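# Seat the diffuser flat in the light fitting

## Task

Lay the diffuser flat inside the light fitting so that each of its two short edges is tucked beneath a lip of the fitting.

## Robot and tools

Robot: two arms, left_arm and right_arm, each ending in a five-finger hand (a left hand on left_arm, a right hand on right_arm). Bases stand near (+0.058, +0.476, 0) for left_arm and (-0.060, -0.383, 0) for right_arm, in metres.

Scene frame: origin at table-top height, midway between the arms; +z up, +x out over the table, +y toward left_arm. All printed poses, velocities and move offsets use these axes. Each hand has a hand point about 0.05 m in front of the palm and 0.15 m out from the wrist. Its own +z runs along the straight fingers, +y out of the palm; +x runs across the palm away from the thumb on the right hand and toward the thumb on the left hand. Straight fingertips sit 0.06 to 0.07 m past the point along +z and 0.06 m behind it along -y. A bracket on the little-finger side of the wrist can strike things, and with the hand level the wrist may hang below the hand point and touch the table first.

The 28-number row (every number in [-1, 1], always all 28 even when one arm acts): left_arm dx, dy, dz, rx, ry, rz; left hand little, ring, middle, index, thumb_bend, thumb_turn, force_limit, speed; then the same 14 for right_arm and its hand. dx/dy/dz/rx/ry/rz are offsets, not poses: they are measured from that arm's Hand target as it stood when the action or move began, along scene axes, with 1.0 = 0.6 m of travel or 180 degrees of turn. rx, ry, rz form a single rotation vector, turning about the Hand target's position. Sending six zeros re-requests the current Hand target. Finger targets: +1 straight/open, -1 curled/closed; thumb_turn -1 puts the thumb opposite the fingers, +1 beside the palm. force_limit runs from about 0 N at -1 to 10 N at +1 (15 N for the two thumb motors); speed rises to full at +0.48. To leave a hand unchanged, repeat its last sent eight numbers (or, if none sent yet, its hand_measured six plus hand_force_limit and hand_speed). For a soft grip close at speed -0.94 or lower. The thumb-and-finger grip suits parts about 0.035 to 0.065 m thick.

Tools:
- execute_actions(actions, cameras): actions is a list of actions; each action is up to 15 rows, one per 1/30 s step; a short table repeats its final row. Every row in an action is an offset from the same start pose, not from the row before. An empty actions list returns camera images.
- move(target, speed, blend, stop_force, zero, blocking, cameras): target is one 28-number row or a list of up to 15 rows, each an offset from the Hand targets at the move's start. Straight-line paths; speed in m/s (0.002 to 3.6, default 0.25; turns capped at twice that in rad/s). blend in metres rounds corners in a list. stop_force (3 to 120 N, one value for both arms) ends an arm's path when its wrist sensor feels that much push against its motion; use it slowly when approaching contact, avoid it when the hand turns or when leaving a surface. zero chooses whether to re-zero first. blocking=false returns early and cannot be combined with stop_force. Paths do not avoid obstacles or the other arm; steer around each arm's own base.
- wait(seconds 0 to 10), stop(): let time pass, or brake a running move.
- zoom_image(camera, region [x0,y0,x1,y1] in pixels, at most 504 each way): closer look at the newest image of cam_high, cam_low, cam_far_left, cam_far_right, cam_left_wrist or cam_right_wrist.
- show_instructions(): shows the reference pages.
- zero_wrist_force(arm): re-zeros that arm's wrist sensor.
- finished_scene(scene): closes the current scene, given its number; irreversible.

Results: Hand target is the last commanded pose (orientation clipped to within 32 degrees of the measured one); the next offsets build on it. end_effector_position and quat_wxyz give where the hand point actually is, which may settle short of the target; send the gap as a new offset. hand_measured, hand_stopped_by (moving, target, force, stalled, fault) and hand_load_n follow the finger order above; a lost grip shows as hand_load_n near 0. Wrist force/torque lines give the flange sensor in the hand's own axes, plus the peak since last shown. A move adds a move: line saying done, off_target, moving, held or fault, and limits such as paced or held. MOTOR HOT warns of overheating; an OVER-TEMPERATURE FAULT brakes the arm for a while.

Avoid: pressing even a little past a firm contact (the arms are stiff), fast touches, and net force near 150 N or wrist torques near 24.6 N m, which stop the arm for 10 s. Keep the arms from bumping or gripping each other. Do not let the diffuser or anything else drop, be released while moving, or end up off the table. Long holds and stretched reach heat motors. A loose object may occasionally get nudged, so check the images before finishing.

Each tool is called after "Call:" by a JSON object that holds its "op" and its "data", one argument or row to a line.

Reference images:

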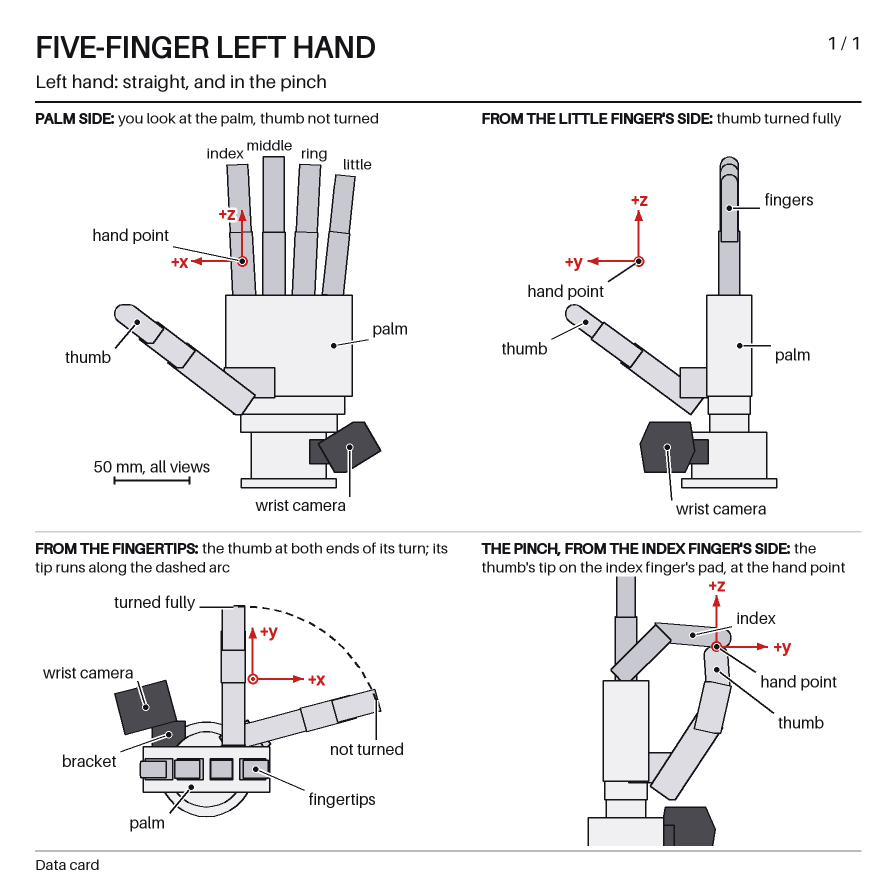

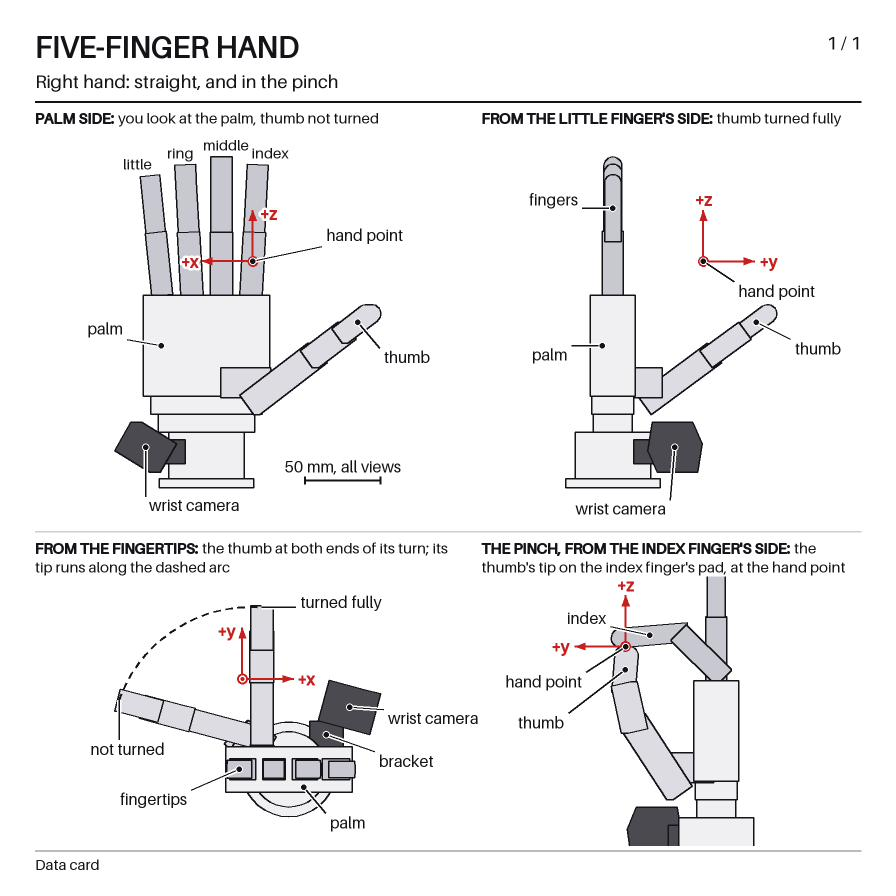

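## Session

Call:
{"op": "execute_actions", "data": {
  "actions": []
}}

Scene clock: 0.00 s.
left_arm: end_effector_position=(+0.4489, +0.1419, +0.3676) hand_measured=(+1.000, +1.000, +1.000, +1.000, +1.000, +1.000) hand_load_n=(+0.0, +0.0, +0.0, +0.0, +0.0, +0.0) hand_stopped_by=(target, target, target, target, target, target) hand_force_limit=0.00 hand_speed=-0.80 end_effector_quat_wxyz=(-0.059, +0.639, +0.765, +0.056) | right_arm: end_effector_position=(+0.2401, -0.5077, +0.2985) hand_measured=(+1.000, +1.000, +1.000, +1.000, +1.000, +1.000) hand_load_n=(+0.0, +0.0, +0.0, +0.0, +0.0, +0.0) hand_stopped_by=(target, target, target, target, target, target) hand_force_limit=0.00 hand_speed=-0.80 end_effector_quat_wxyz=(-0.010, -0.397, +0.916, +0.054)
Joint positions: left_arm=[2.509 -2.161 -0.768 1.249 -1.69 -0.816] | right_arm=[-0.896 -1.37 1.497 1.553 1.561 -3.288]
Joint velocities: within noise
Joint torques (N m): no reading
Wrist force (N): no reading
Wrist torque (N m): no reading
Wrist force, peak (N): no reading
Hand target: left_arm +0.4489, +0.1419, +0.3676; -0.059, +0.639, +0.765, +0.056 | right_arm +0.2401, -0.5077, +0.2985; -0.010, -0.397, +0.916, +0.054
camera_calibration:
cam_left_wrist: T_world_to_cam=[[-0.999914, 0.0130072, -0.00152992, 0.44404], [0.00909875, 0.773933, 0.633202, -0.346964], [0.00942026, 0.633134, -0.773985, 0.303777], [0, 0, 0, 1]] pos_world=[0.444297, 0.0704195, 0.455497]
cam_right_wrist: T_world_to_cam=[[-0.86515, 0.495153, 0.0796228, 0.435339], [0.453244, 0.704003, 0.546763, 0.0862465], [0.214676, 0.50912, -0.833493, 0.571244], [0, 0, 0, 1]] pos_world=[0.21491, -0.567109, 0.394309]

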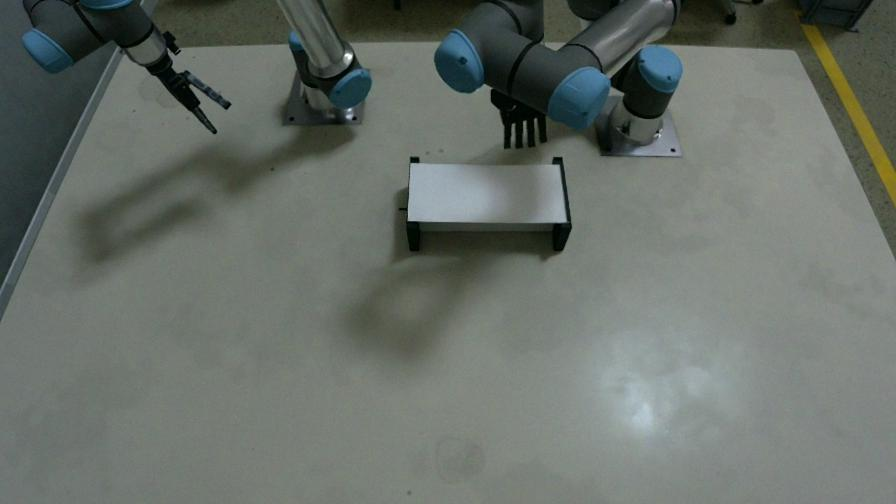

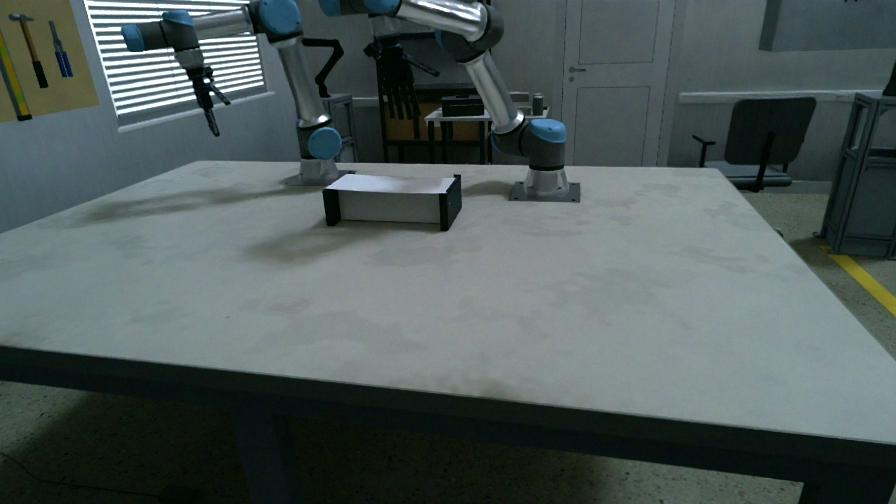

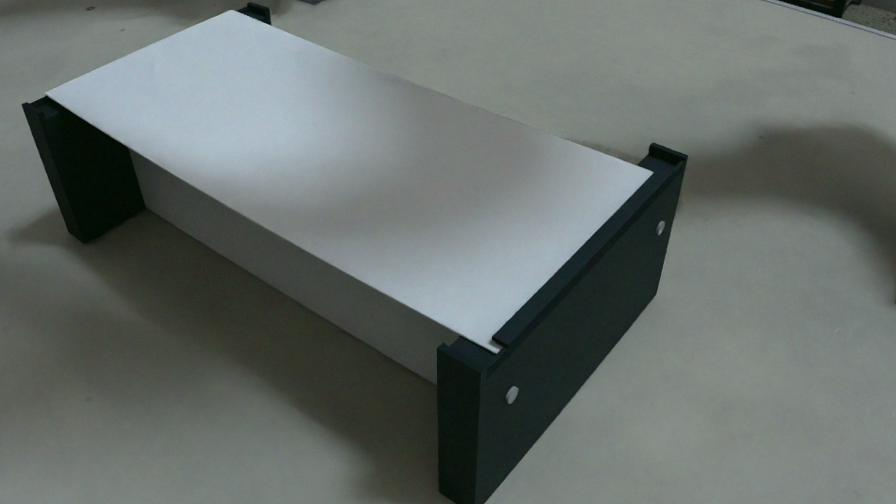

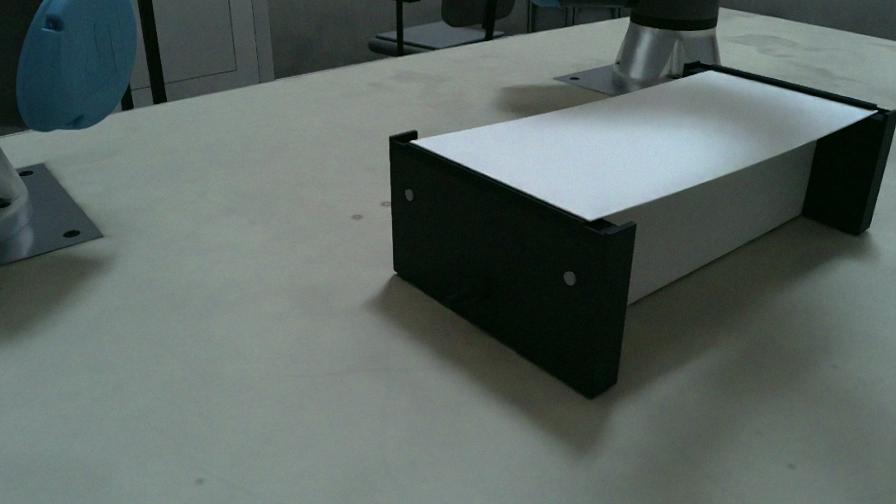

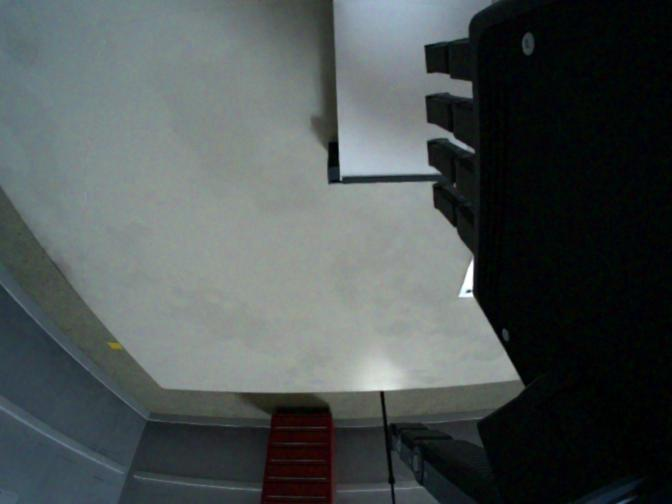

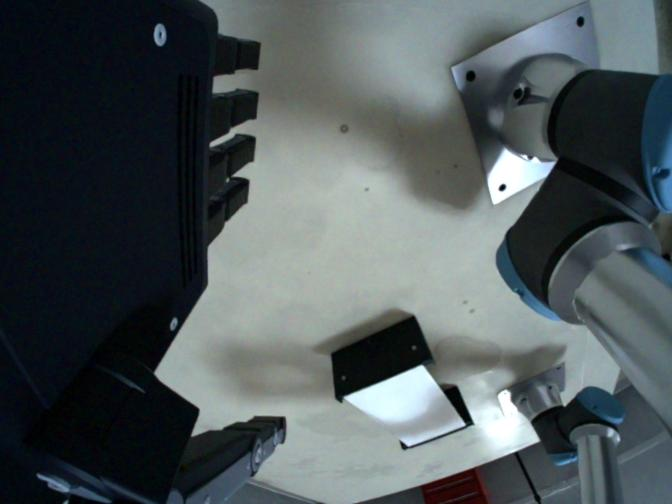

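Call:
{"op": "zoom_image", "data": {
  "camera": "cam_far_left",
  "region": [430, 290, 550, 390]
}}

Call:
{"op": "zoom_image", "data": {
  "camera": "cam_far_right",
  "region": [540, 160, 660, 260]
}}

Call:
{"op": "zoom_image", "data": {
  "camera": "cam_far_right",
  "region": [375, 100, 495, 200]
}}

Call:
{"op": "zoom_image", "data": {
  "camera": "cam_left_wrist",
  "region": [300, 100, 480, 220]
}}

Call:
{"op": "zoom_image", "data": {
  "camera": "cam_right_wrist",
  "region": [310, 300, 490, 460]
}}

Scaled by 4.200.

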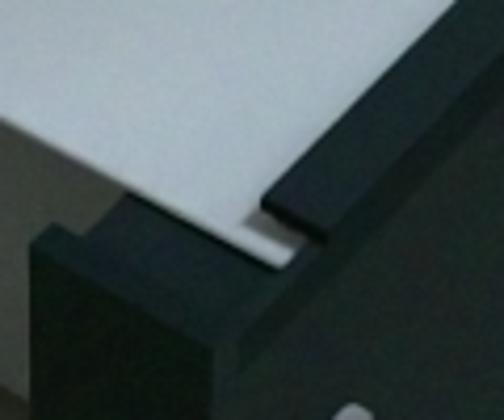

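Scaled by 4.200.

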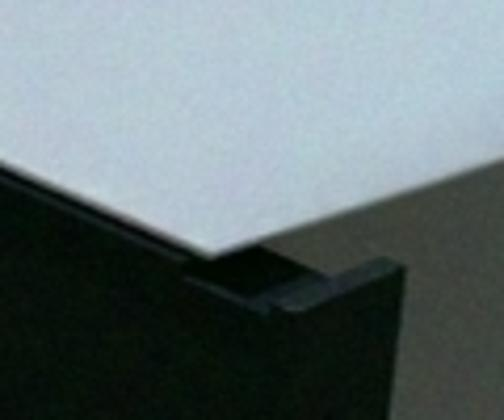

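Scaled by 4.200.

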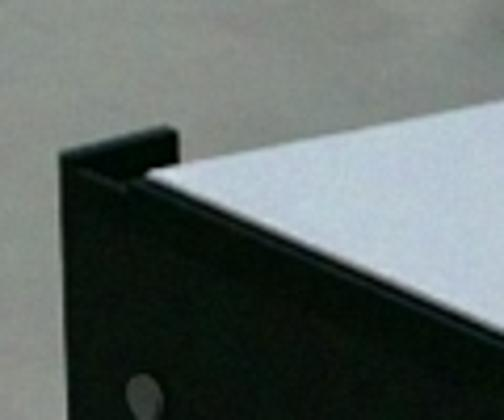

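Scaled by 2.800 from the camera's 672x504 image, which has a finer 960x720 frame.

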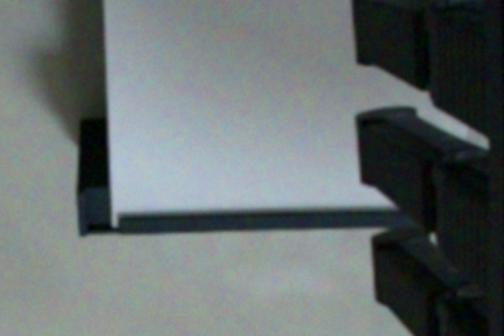

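Scaled by 2.800 from the camera's 672x504 image, which has a finer 960x720 frame.

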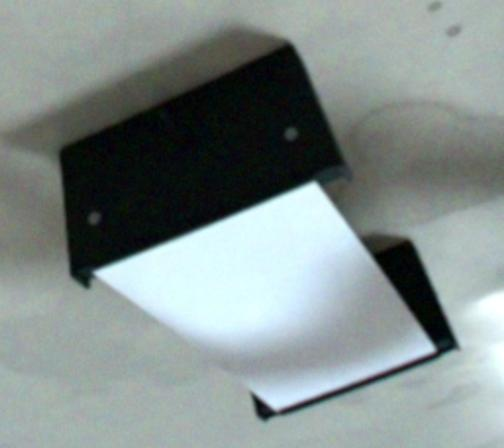

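Call:
{"op": "move", "data": {
  "target": [
    [-0.12,0.215,0.06,0,0,0,1,1,1,1,1,1,0,-0.2,0.35,0.43,0.0025,-0.01,-0.015,0.12,1,1,1,1,1,-1,0,-0.2],
    [-0.248,0.43,0.087,0,0,0,1,1,1,1,1,1,0,-0.2,0.408,0.757,-0.231,-0.0203,-0.0296,0.2395,1,1,1,1,1,-1,0,-0.2],
    [-0.248,0.43,0.087,0,0,0,1,1,1,1,1,1,0,-0.2,0.408,0.757,-0.31,-0.0203,-0.0296,0.2395,1,1,1,1,1,-1,0,-0.2]
  ],
  "speed": [0.25,0.2,0.1],
  "blend": [0.05,0.02,0],
  "cameras": ["cam_high","cam_far_left","cam_far_right","cam_right_wrist"]
}}

Scene clock: 4.50 s.
left_arm: end_effector_position=(+0.3001, +0.3999, +0.4197) hand_measured=(+1.000, +1.000, +1.000, +1.000, +1.000, +1.000) hand_load_n=(+0.0, +0.0, +0.0, +0.5, -0.5, +0.0) hand_stopped_by=(target, target, target, target, target, target) hand_force_limit=0.00 hand_speed=-0.20 end_effector_quat_wxyz=(-0.059, +0.639, +0.765, +0.056) | right_arm: end_effector_position=(+0.4849, -0.0535, +0.1125) hand_measured=(+1.000, +1.000, +1.000, +1.000, +1.000, -1.000) hand_load_n=(+0.0, +0.0, +0.0, +0.0, +0.0, +0.0) hand_stopped_by=(target, target, target, target, target, target) hand_force_limit=0.00 hand_speed=-0.20 end_effector_quat_wxyz=(+0.000, +0.707, -0.707, +0.000)
Joint positions: left_arm=[3.022 -1.394 -1.551 1.337 -1.729 -0.3] | right_arm=[0.264 -0.521 0.55 1.541 1.57 -2.881]
Joint torques (N m): left_arm=[4.03 12.35 28.34 -1.06 0.12 1.71] | right_arm=[-11.56 -62.05 -22.7 1.41 -1.87 1.53]
Wrist force (N): left_arm=[-0.3 -0.4 0.8] | right_arm=[0.1 0.3 -0.1]
Wrist torque (N m): left_arm=[-0.10 0.15 0.06] | right_arm=[0.07 -0.03 0.09]
Wrist force, peak (N): left_arm=[0.2 -1.3 0.6] | right_arm=[2.2 0.0 -0.1]
Hand target: left_arm +0.3001, +0.3999, +0.4198; -0.059, +0.639, +0.765, +0.056 | right_arm +0.4849, -0.0535, +0.1125; -0.001, +0.707, -0.707, +0.000
Off the commanded pose: left_arm 0.000 m, 0 deg | right_arm 0.000 m, 0 deg.
move: done
camera_calibration:
cam_right_wrist: T_world_to_cam=[[-0.973054, -0.229806, -0.0188671, 0.461577], [-0.207402, 0.836557, 0.507107, 0.0891743], [-0.100753, 0.497355, -0.861677, 0.287901], [0, 0, 0, 1]] pos_world=[0.496641, -0.111716, 0.211565]
Images, in order (width x height): cam_high 896x504, cam_far_left 896x504, cam_far_right 896x504, cam_right_wrist 672x504.

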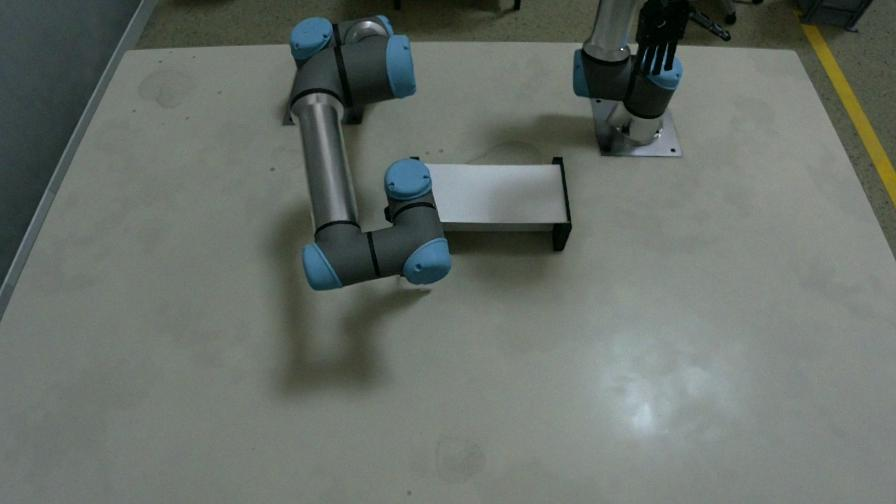

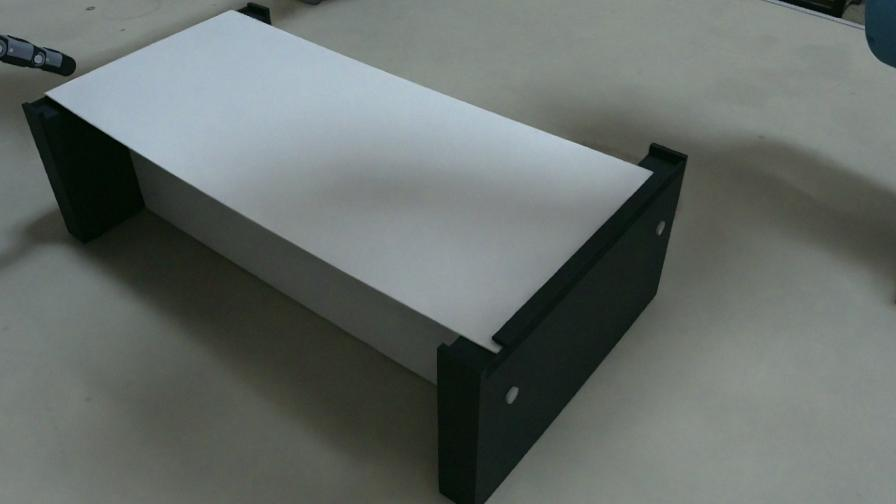

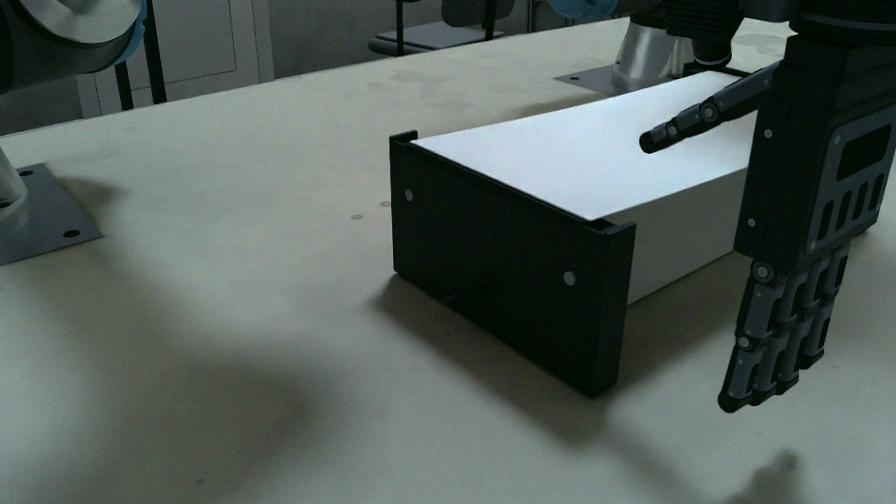

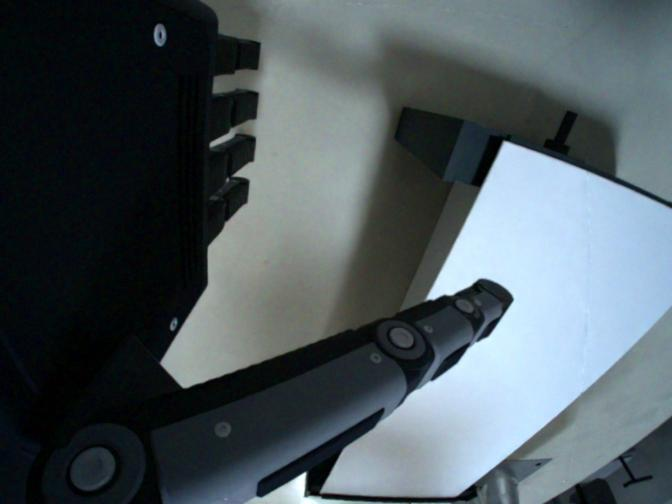

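Call:
{"op": "move", "data": {
  "target": [
    [0,0,0,0,0,0,1,1,1,1,1,1,0,-0.2,-0.1107,-0.0008,0,0,0,0,1,1,1,1,1,-1,0,-0.2],
    [0,0,0,0,0,0,1,1,1,1,1,1,0,-0.2,-0.1107,-0.0008,0,0,0,0,1,1,0.0,0.0,0.0,-1,-0.6,-0.5],
    [0,0,0,0,0,0,1,1,1,1,1,1,0,-0.2,-0.1107,-0.0008,0,0,0,0,1,1,-0.3,-0.3,-0.1,-1,-0.5,-0.9]
  ],
  "speed": 0.12,
  "cameras": ["cam_far_left","cam_far_right","cam_right_wrist"]
}}

Call:
{"op": "zoom_image", "data": {
  "camera": "cam_far_right",
  "region": [540, 120, 760, 300]
}}

Call:
{"op": "zoom_image", "data": {
  "camera": "cam_far_left",
  "region": [0, 40, 220, 240]
}}

Scene clock: 8.63 s.
left_arm: end_effector_position=(+0.3001, +0.3999, +0.4198) hand_measured=(+1.000, +1.000, +1.000, +1.000, +1.000, +1.000) hand_load_n=(+0.0, +0.0, +0.0, +0.0, +0.0, +0.0) hand_stopped_by=(target, target, target, target, target, target) hand_force_limit=0.00 hand_speed=-0.20 end_effector_quat_wxyz=(-0.059, +0.639, +0.765, +0.056) | right_arm: end_effector_position=(+0.4185, -0.0540, +0.1125) hand_measured=(+1.000, +1.000, -0.184, -0.176, -0.092, -1.000) hand_load_n=(+0.0, +0.0, +3.5, +2.5, +3.5, +0.0) hand_stopped_by=(target, target, force, force, force, target) hand_force_limit=-0.50 hand_speed=-0.90 end_effector_quat_wxyz=(-0.001, +0.707, -0.707, +0.000)
Joint positions: left_arm=[3.022 -1.394 -1.551 1.337 -1.729 -0.3] | right_arm=[0.292 -0.729 0.942 1.357 1.57 -2.854]
Joint torques (N m): left_arm=[8.1 16.28 29.65 -0.91 -1.64 1.71] | right_arm=[-10.31 -58.08 -4.38 0.26 1.75 -1.25]
Wrist force (N): left_arm=[-0.3 -0.6 0.5] | right_arm=[0.3 0.2 0.9]
Wrist torque (N m): left_arm=[-0.11 0.13 0.08] | right_arm=[0.09 -0.01 0.03]
Wrist force, peak (N): left_arm=[-0.8 -0.9 0.8] | right_arm=[0.1 1.9 0.0]
Hand target: left_arm +0.3001, +0.3999, +0.4198; -0.059, +0.639, +0.765, +0.056 | right_arm +0.4185, -0.0540, +0.1125; -0.001, +0.707, -0.707, +0.000
Off the commanded pose: left_arm 0.000 m, 0 deg | right_arm 0.000 m, 0 deg.
move: done
camera_calibration:
cam_right_wrist: T_world_to_cam=[[-0.973055, -0.229779, -0.019104, 0.396928], [-0.207492, 0.836513, 0.507142, 0.0757642], [-0.10055, 0.497441, -0.861651, 0.281327], [0, 0, 0, 1]] pos_world=[0.430241, -0.112115, 0.211565]
Images, in order (width x height): cam_far_left 896x504, cam_far_right 896x504, cam_right_wrist 672x504.

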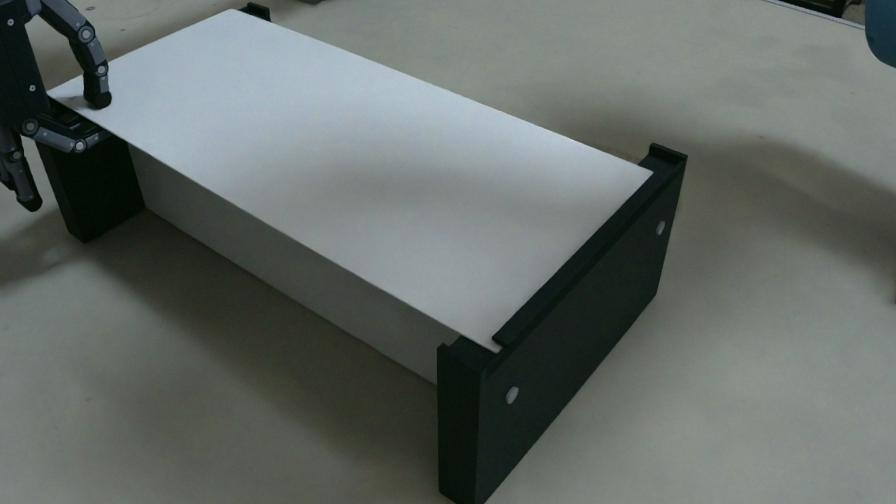

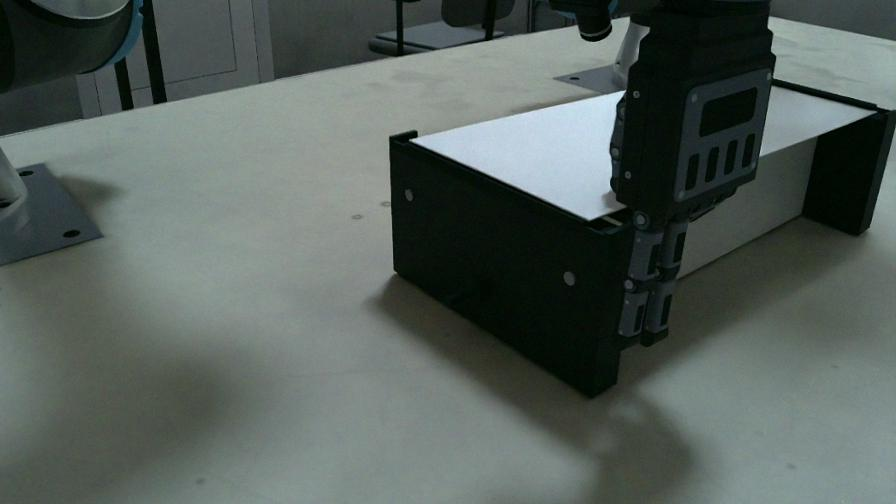

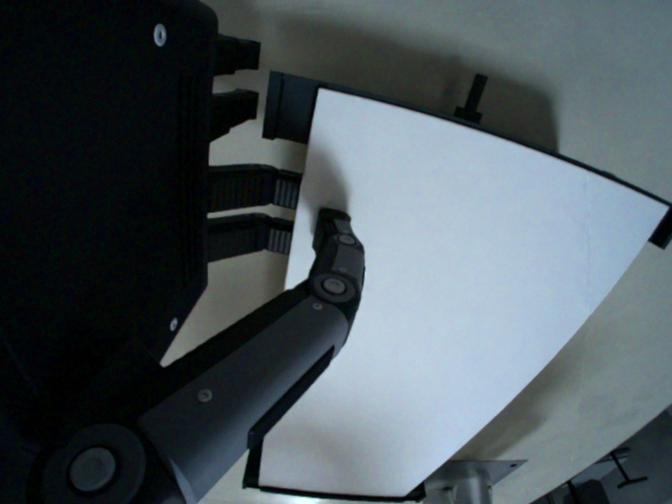

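Scaled by 2.291.

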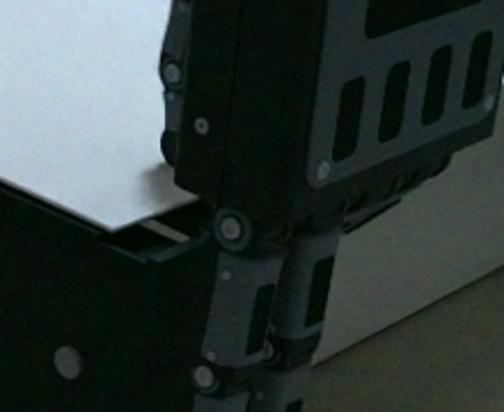

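Scaled by 2.291.

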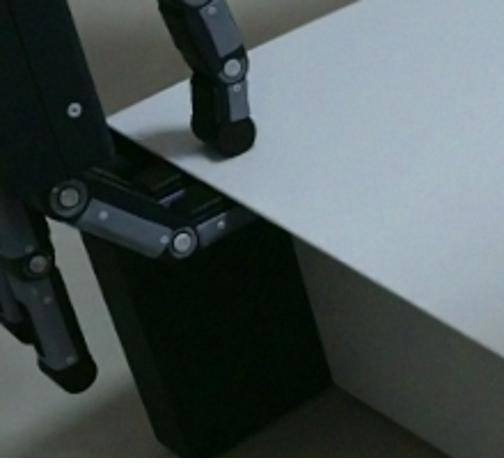

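Call:
{"op": "move", "data": {
  "target": [
    [0,0,0,0,0,0,1,1,1,1,1,1,0,-0.2,0,0.0043,0.0208,0.0611,0,0,1,1,-0.3,-0.3,-0.1,-1,-0.5,-0.9],
    [0,0,0,0,0,0,1,1,1,1,1,1,0,-0.2,0,0.0083,0.0318,0.0917,0,0,1,1,-0.3,-0.3,-0.1,-1,-0.5,-0.9],
    [0,0,0,0,0,0,1,1,1,1,1,1,0,-0.2,0,0.0142,0.0425,0.1222,0,0,1,1,-0.3,-0.3,-0.1,-1,-0.5,-0.9]
  ],
  "speed": 0.05,
  "blend": 0.005,
  "cameras": ["cam_far_left","cam_far_right","cam_right_wrist"]
}}

Call:
{"op": "zoom_image", "data": {
  "camera": "cam_far_right",
  "region": [540, 160, 660, 260]
}}

Call:
{"op": "zoom_image", "data": {
  "camera": "cam_right_wrist",
  "region": [260, 0, 440, 130]
}}

Call:
{"op": "zoom_image", "data": {
  "camera": "cam_right_wrist",
  "region": [540, 80, 672, 200]
}}

Scene clock: 13.07 s.
left_arm: end_effector_position=(+0.3001, +0.3999, +0.4198) hand_measured=(+1.000, +1.000, +1.000, +1.000, +1.000, +1.000) hand_load_n=(+0.0, +0.0, +0.0, +0.0, +0.0, +0.0) hand_stopped_by=(target, target, target, target, target, target) hand_force_limit=0.00 hand_speed=-0.20 end_effector_quat_wxyz=(-0.059, +0.639, +0.765, +0.056) | right_arm: end_effector_position=(+0.4185, -0.0455, +0.1380) hand_measured=(+1.000, +1.000, -0.184, -0.174, -0.092, -1.000) hand_load_n=(+0.0, +0.0, +0.0, +9.5, +2.5, -1.5) hand_stopped_by=(target, target, force, force, force, target) hand_force_limit=-0.50 hand_speed=-0.90 end_effector_quat_wxyz=(-0.135, +0.694, -0.694, -0.135)
Joint positions: left_arm=[3.022 -1.394 -1.551 1.337 -1.729 -0.3] | right_arm=[0.152 -0.828 1.116 1.223 1.191 -2.981]
Joint torques (N m): left_arm=[10.55 14.45 28.17 -0.93 -1.77 1.62] | right_arm=[16.51 -42.74 -29.1 4.24 -0.5 2.13]
Wrist force (N): left_arm=[-0.7 -0.5 0.5] | right_arm=[7.0 -2.5 -2.7]
Wrist torque (N m): left_arm=[-0.10 0.20 0.05] | right_arm=[0.01 0.24 0.03]
Wrist force, peak (N): left_arm=[-0.6 -1.0 0.8] | right_arm=[7.6 -2.5 -2.5]
Hand target: left_arm +0.3001, +0.3999, +0.4198; -0.059, +0.639, +0.765, +0.056 | right_arm +0.4185, -0.0454, +0.1380; -0.135, +0.694, -0.694, -0.135
Off the commanded pose: left_arm 0.000 m, 0 deg | right_arm 0.000 m, 0 deg.
move: done
camera_calibration:
cam_right_wrist: T_world_to_cam=[[-0.973046, -0.205875, -0.10391, 0.412139], [-0.207585, 0.585667, 0.783519, 0.00633111], [-0.10045, 0.783971, -0.612617, 0.277713], [0, 0, 0, 1]] pos_world=[0.430241, -0.136578, 0.207997]
Images, in order (width x height): cam_far_left 896x504, cam_far_right 896x504, cam_right_wrist 672x504.

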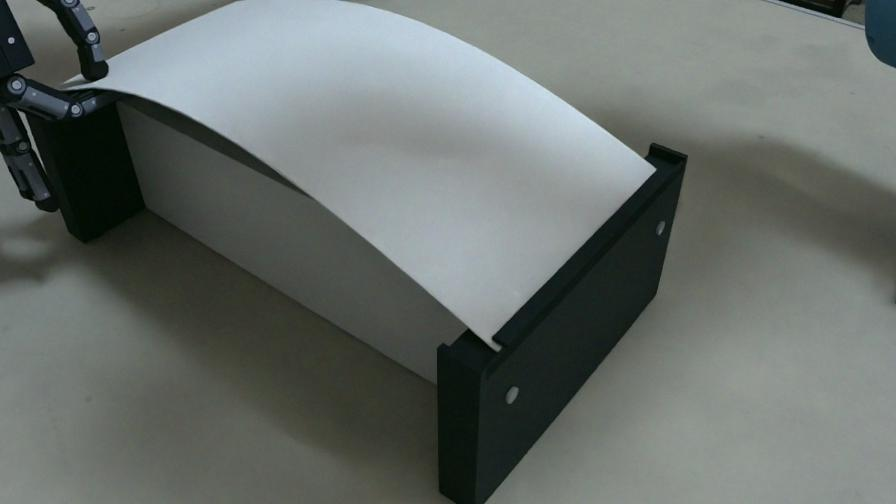

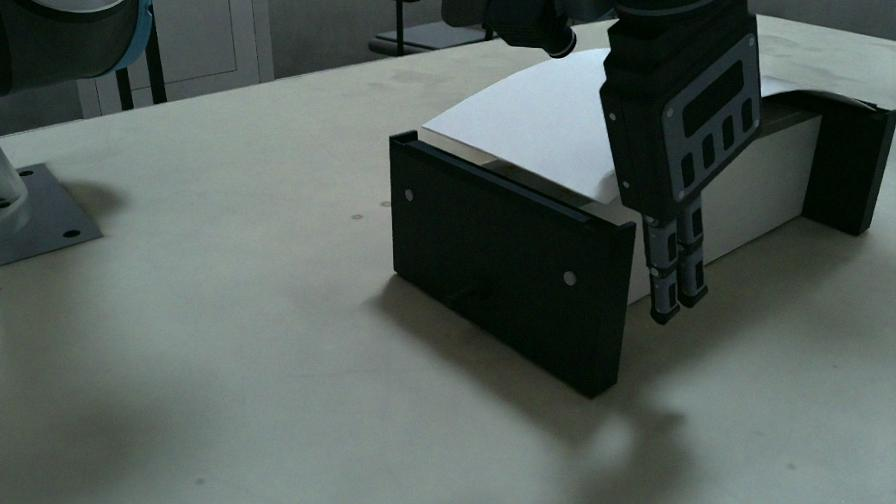

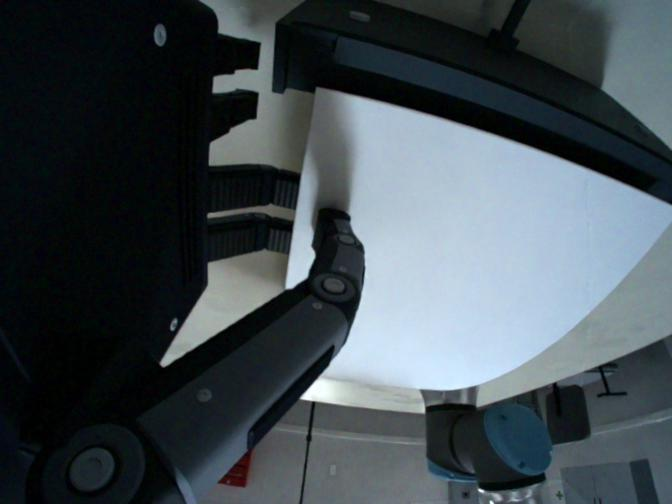

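Scaled by 4.200.

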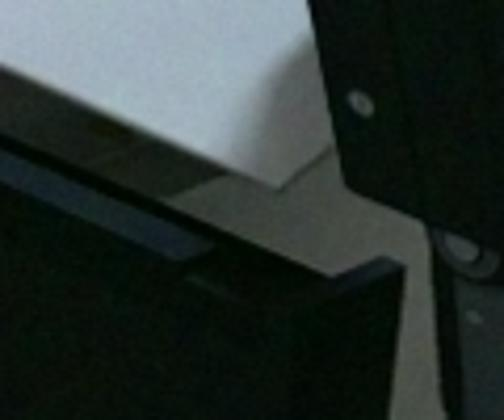

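Scaled by 2.800 from the camera's 672x504 image, which has a finer 960x720 frame.

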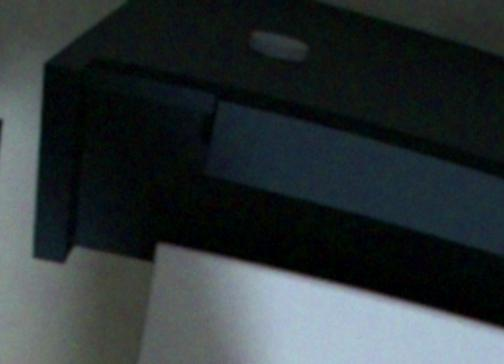

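Scaled by 3.818 from the camera's 672x504 image, which has a finer 960x720 frame.

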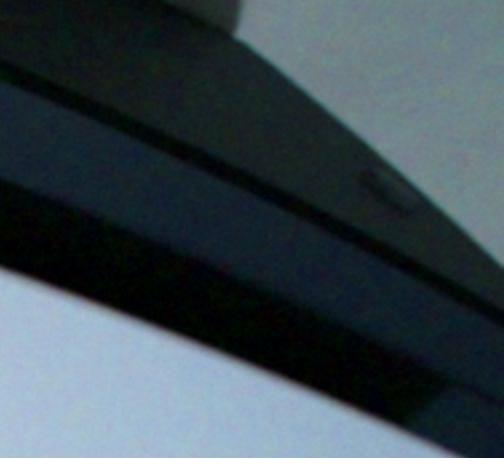

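Call:
{"op": "move", "data": {
  "target": [
    [0,0,0,0,0,0,1,1,1,1,1,1,0,-0.2,0,0,-0.025,0,0,0,1,1,-0.3,-0.3,-0.1,-1,-0.5,-0.9]
  ],
  "speed": 0.03,
  "cameras": ["cam_far_right","cam_right_wrist"]
}}

Call:
{"op": "zoom_image", "data": {
  "camera": "cam_far_right",
  "region": [540, 160, 660, 260]
}}

Call:
{"op": "zoom_image", "data": {
  "camera": "cam_right_wrist",
  "region": [260, 0, 440, 130]
}}

Call:
{"op": "zoom_image", "data": {
  "camera": "cam_right_wrist",
  "region": [540, 80, 672, 200]
}}

Scene clock: 14.13 s.
left_arm: end_effector_position=(+0.3001, +0.3999, +0.4198) hand_measured=(+1.000, +1.000, +1.000, +1.000, +1.000, +1.000) hand_load_n=(+0.0, +0.0, +0.0, +0.0, +0.0, +0.0) hand_stopped_by=(target, target, target, target, target, target) hand_force_limit=0.00 hand_speed=-0.20 end_effector_quat_wxyz=(-0.059, +0.639, +0.765, +0.056) | right_arm: end_effector_position=(+0.4184, -0.0454, +0.1228) hand_measured=(+1.000, +1.000, -0.184, -0.174, -0.092, -1.000) hand_load_n=(+0.0, +0.0, +0.5, +8.0, +1.5, -2.5) hand_stopped_by=(target, target, force, force, force, target) hand_force_limit=-0.50 hand_speed=-0.90 end_effector_quat_wxyz=(-0.135, +0.694, -0.694, -0.135) end_effector_velocity=(-0.001, +0.000, +0.002) end_effector_angular_velocity=(+0.000, +0.002, +0.001)
Joint positions: left_arm=[3.022 -1.394 -1.551 1.337 -1.729 -0.3] | right_arm=[0.153 -0.816 1.135 1.192 1.191 -2.981]
Joint velocities: left_arm=[within noise] | right_arm=[0 -0.002 -0.002 0.006 -0.001 -0.001]
Joint torques (N m): left_arm=[6.95 14.75 28.33 -1.03 -1.6 1.56] | right_arm=[16.58 -52.85 -26.07 4.3 -3.31 1.8]
Wrist force (N): left_arm=[-0.2 -1.0 0.4] | right_arm=[8.0 -4.3 -7.3]
Wrist torque (N m): left_arm=[-0.17 0.11 0.09] | right_arm=[-0.04 0.24 0.06]
Wrist force, peak (N): left_arm=[-0.6 -0.6 1.1] | right_arm=[8.0 -4.3 -7.3]
Hand target: left_arm +0.3001, +0.3999, +0.4198; -0.059, +0.639, +0.765, +0.056 | right_arm +0.4185, -0.0454, +0.1230; -0.135, +0.694, -0.694, -0.135
Off the commanded pose: left_arm 0.000 m, 0 deg | right_arm 0.000 m, 0 deg.
move: done
camera_calibration:
cam_right_wrist: T_world_to_cam=[[-0.973069, -0.205917, -0.103609, 0.410526], [-0.207377, 0.585726, 0.78353, 0.0180982], [-0.100656, 0.783915, -0.612654, 0.268411], [0, 0, 0, 1]] pos_world=[0.430241, -0.136478, 0.192797]
Images, in order (width x height): cam_far_right 896x504, cam_right_wrist 672x504.

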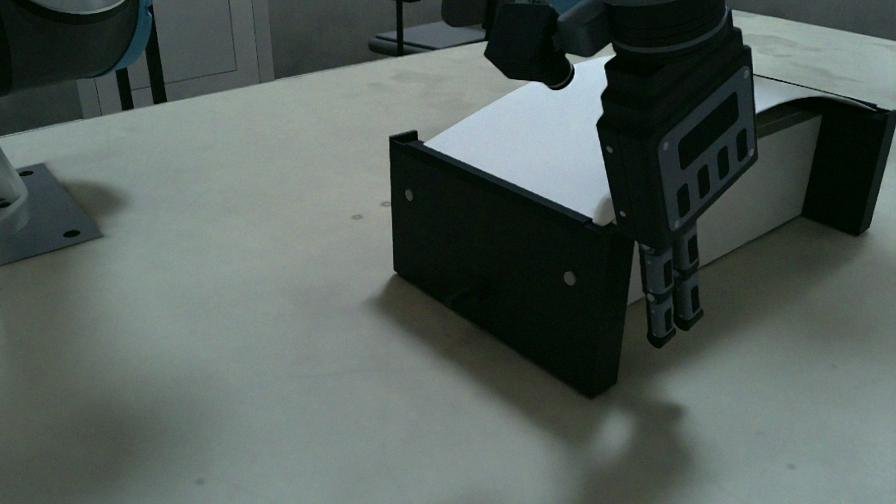

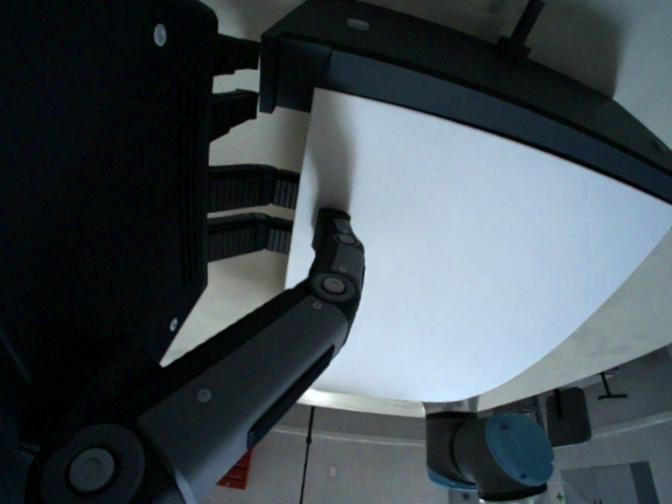

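Scaled by 4.200.

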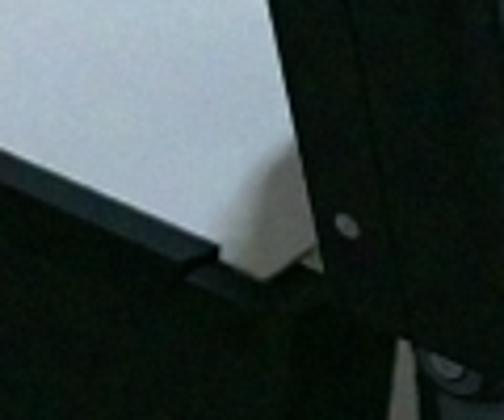

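Scaled by 2.800 from the camera's 672x504 image, which has a finer 960x720 frame.

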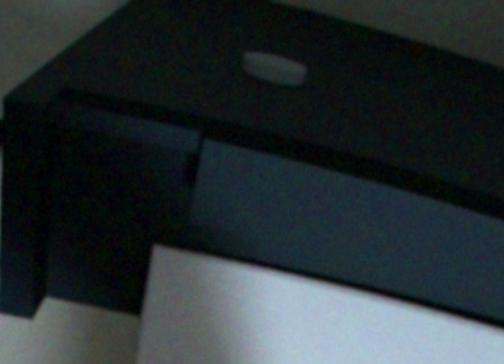

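Scaled by 3.818 from the camera's 672x504 image, which has a finer 960x720 frame.

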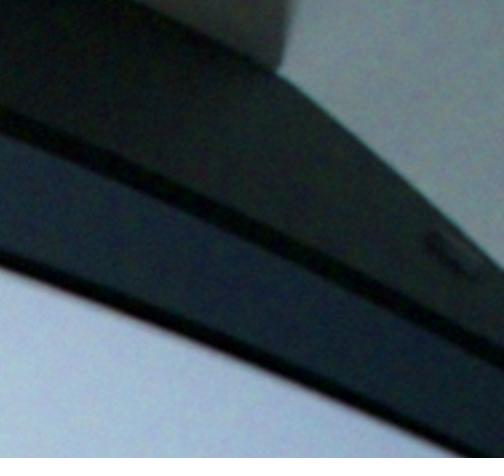

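Call:
{"op": "move", "data": {
  "target": [
    [0,0,0,0,0,0,1,1,1,1,1,1,0,-0.2,0,-0.0085,-0.0067,-0.0222,0,0,1,1,-0.3,-0.3,-0.1,-1,-0.5,-0.9]
  ],
  "speed": 0.03,
  "cameras": ["cam_far_right","cam_right_wrist"]
}}

Call:
{"op": "zoom_image", "data": {
  "camera": "cam_far_right",
  "region": [540, 160, 660, 260]
}}

Call:
{"op": "zoom_image", "data": {
  "camera": "cam_far_right",
  "region": [375, 100, 495, 200]
}}

Call:
{"op": "zoom_image", "data": {
  "camera": "cam_right_wrist",
  "region": [260, 0, 440, 130]
}}

Call:
{"op": "zoom_image", "data": {
  "camera": "cam_right_wrist",
  "region": [540, 80, 672, 200]
}}

Scene clock: 15.80 s.
left_arm: end_effector_position=(+0.3001, +0.3999, +0.4198) hand_measured=(+1.000, +1.000, +1.000, +1.000, +1.000, +1.000) hand_load_n=(+0.0, -0.5, +0.0, +0.0, +0.0, -0.5) hand_stopped_by=(target, target, target, target, target, target) hand_force_limit=0.00 hand_speed=-0.20 end_effector_quat_wxyz=(-0.059, +0.639, +0.765, +0.056) | right_arm: end_effector_position=(+0.4185, -0.0505, +0.1190) hand_measured=(+1.000, +1.000, -0.184, -0.174, -0.092, -1.000) hand_load_n=(+0.0, +0.0, +1.0, +11.5, +2.0, -2.0) hand_stopped_by=(target, target, force, force, force, target) hand_force_limit=-0.50 hand_speed=-0.90 end_effector_quat_wxyz=(-0.111, +0.698, -0.699, -0.111)
Joint positions: left_arm=[3.022 -1.394 -1.551 1.337 -1.729 -0.3] | right_arm=[0.171 -0.809 1.112 1.213 1.261 -2.966]
Joint torques (N m): left_arm=[9.32 15.51 28.32 -0.95 -1.31 1.56] | right_arm=[0.2 -43.03 -14.22 1.83 -4.26 0.13]
Wrist force (N): left_arm=[-0.7 -0.6 0.7] | right_arm=[5.9 -1.9 -4.0]
Wrist torque (N m): left_arm=[-0.11 0.20 0.05] | right_arm=[0.09 0.24 0.00]
Wrist force, peak (N): left_arm=[-0.5 -0.6 1.0] | right_arm=[8.2 -5.1 -7.4]
Hand target: left_arm +0.3001, +0.3999, +0.4198; -0.059, +0.639, +0.765, +0.056 | right_arm +0.4185, -0.0505, +0.1190; -0.111, +0.698, -0.699, -0.111
Off the commanded pose: left_arm 0.000 m, 0 deg | right_arm 0.000 m, 0 deg.
move: done
camera_calibration:
cam_right_wrist: T_world_to_cam=[[-0.973047, -0.212729, -0.089023, 0.407002], [-0.207478, 0.639098, 0.740612, 0.0318699], [-0.100656, 0.739121, -0.666009, 0.274167], [0, 0, 0, 1]] pos_world=[0.430241, -0.13643, 0.195227]
Images, in order (width x height): cam_far_right 896x504, cam_right_wrist 672x504.

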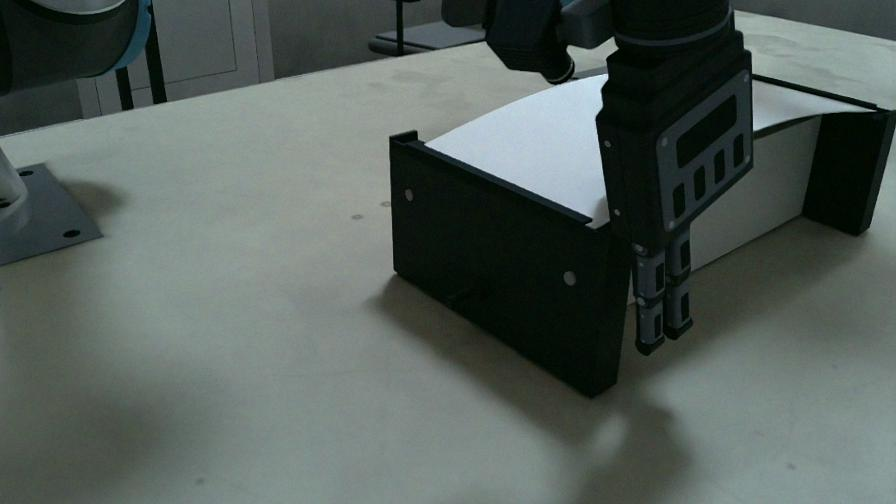

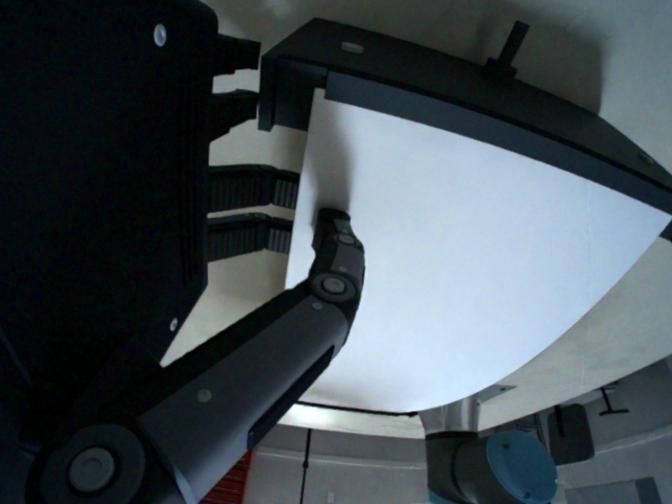

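Scaled by 4.200.

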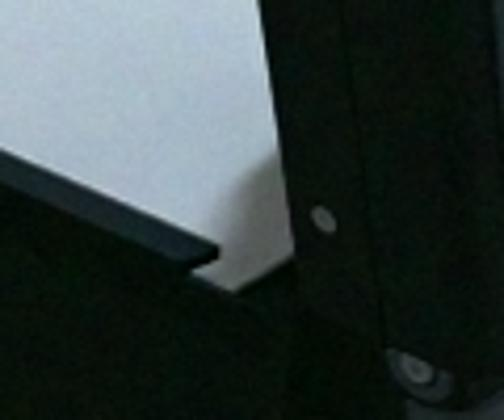

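Scaled by 4.200.

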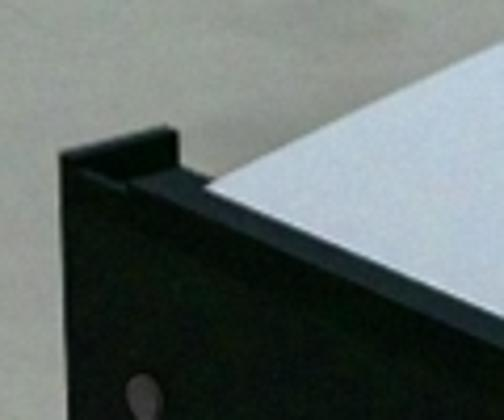

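Scaled by 2.800 from the camera's 672x504 image, which has a finer 960x720 frame.

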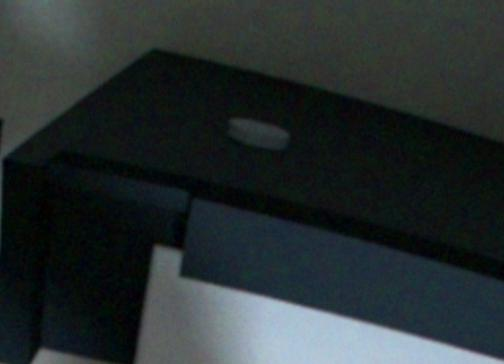

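Scaled by 3.818 from the camera's 672x504 image, which has a finer 960x720 frame.

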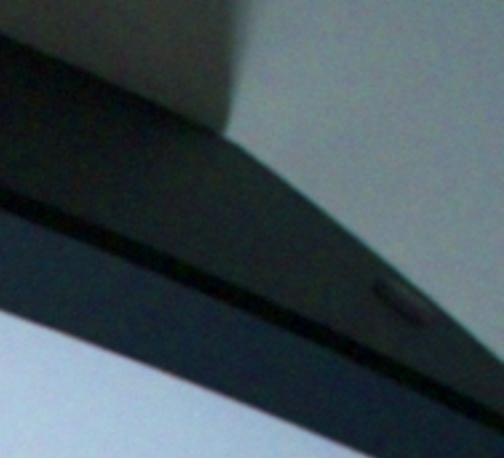

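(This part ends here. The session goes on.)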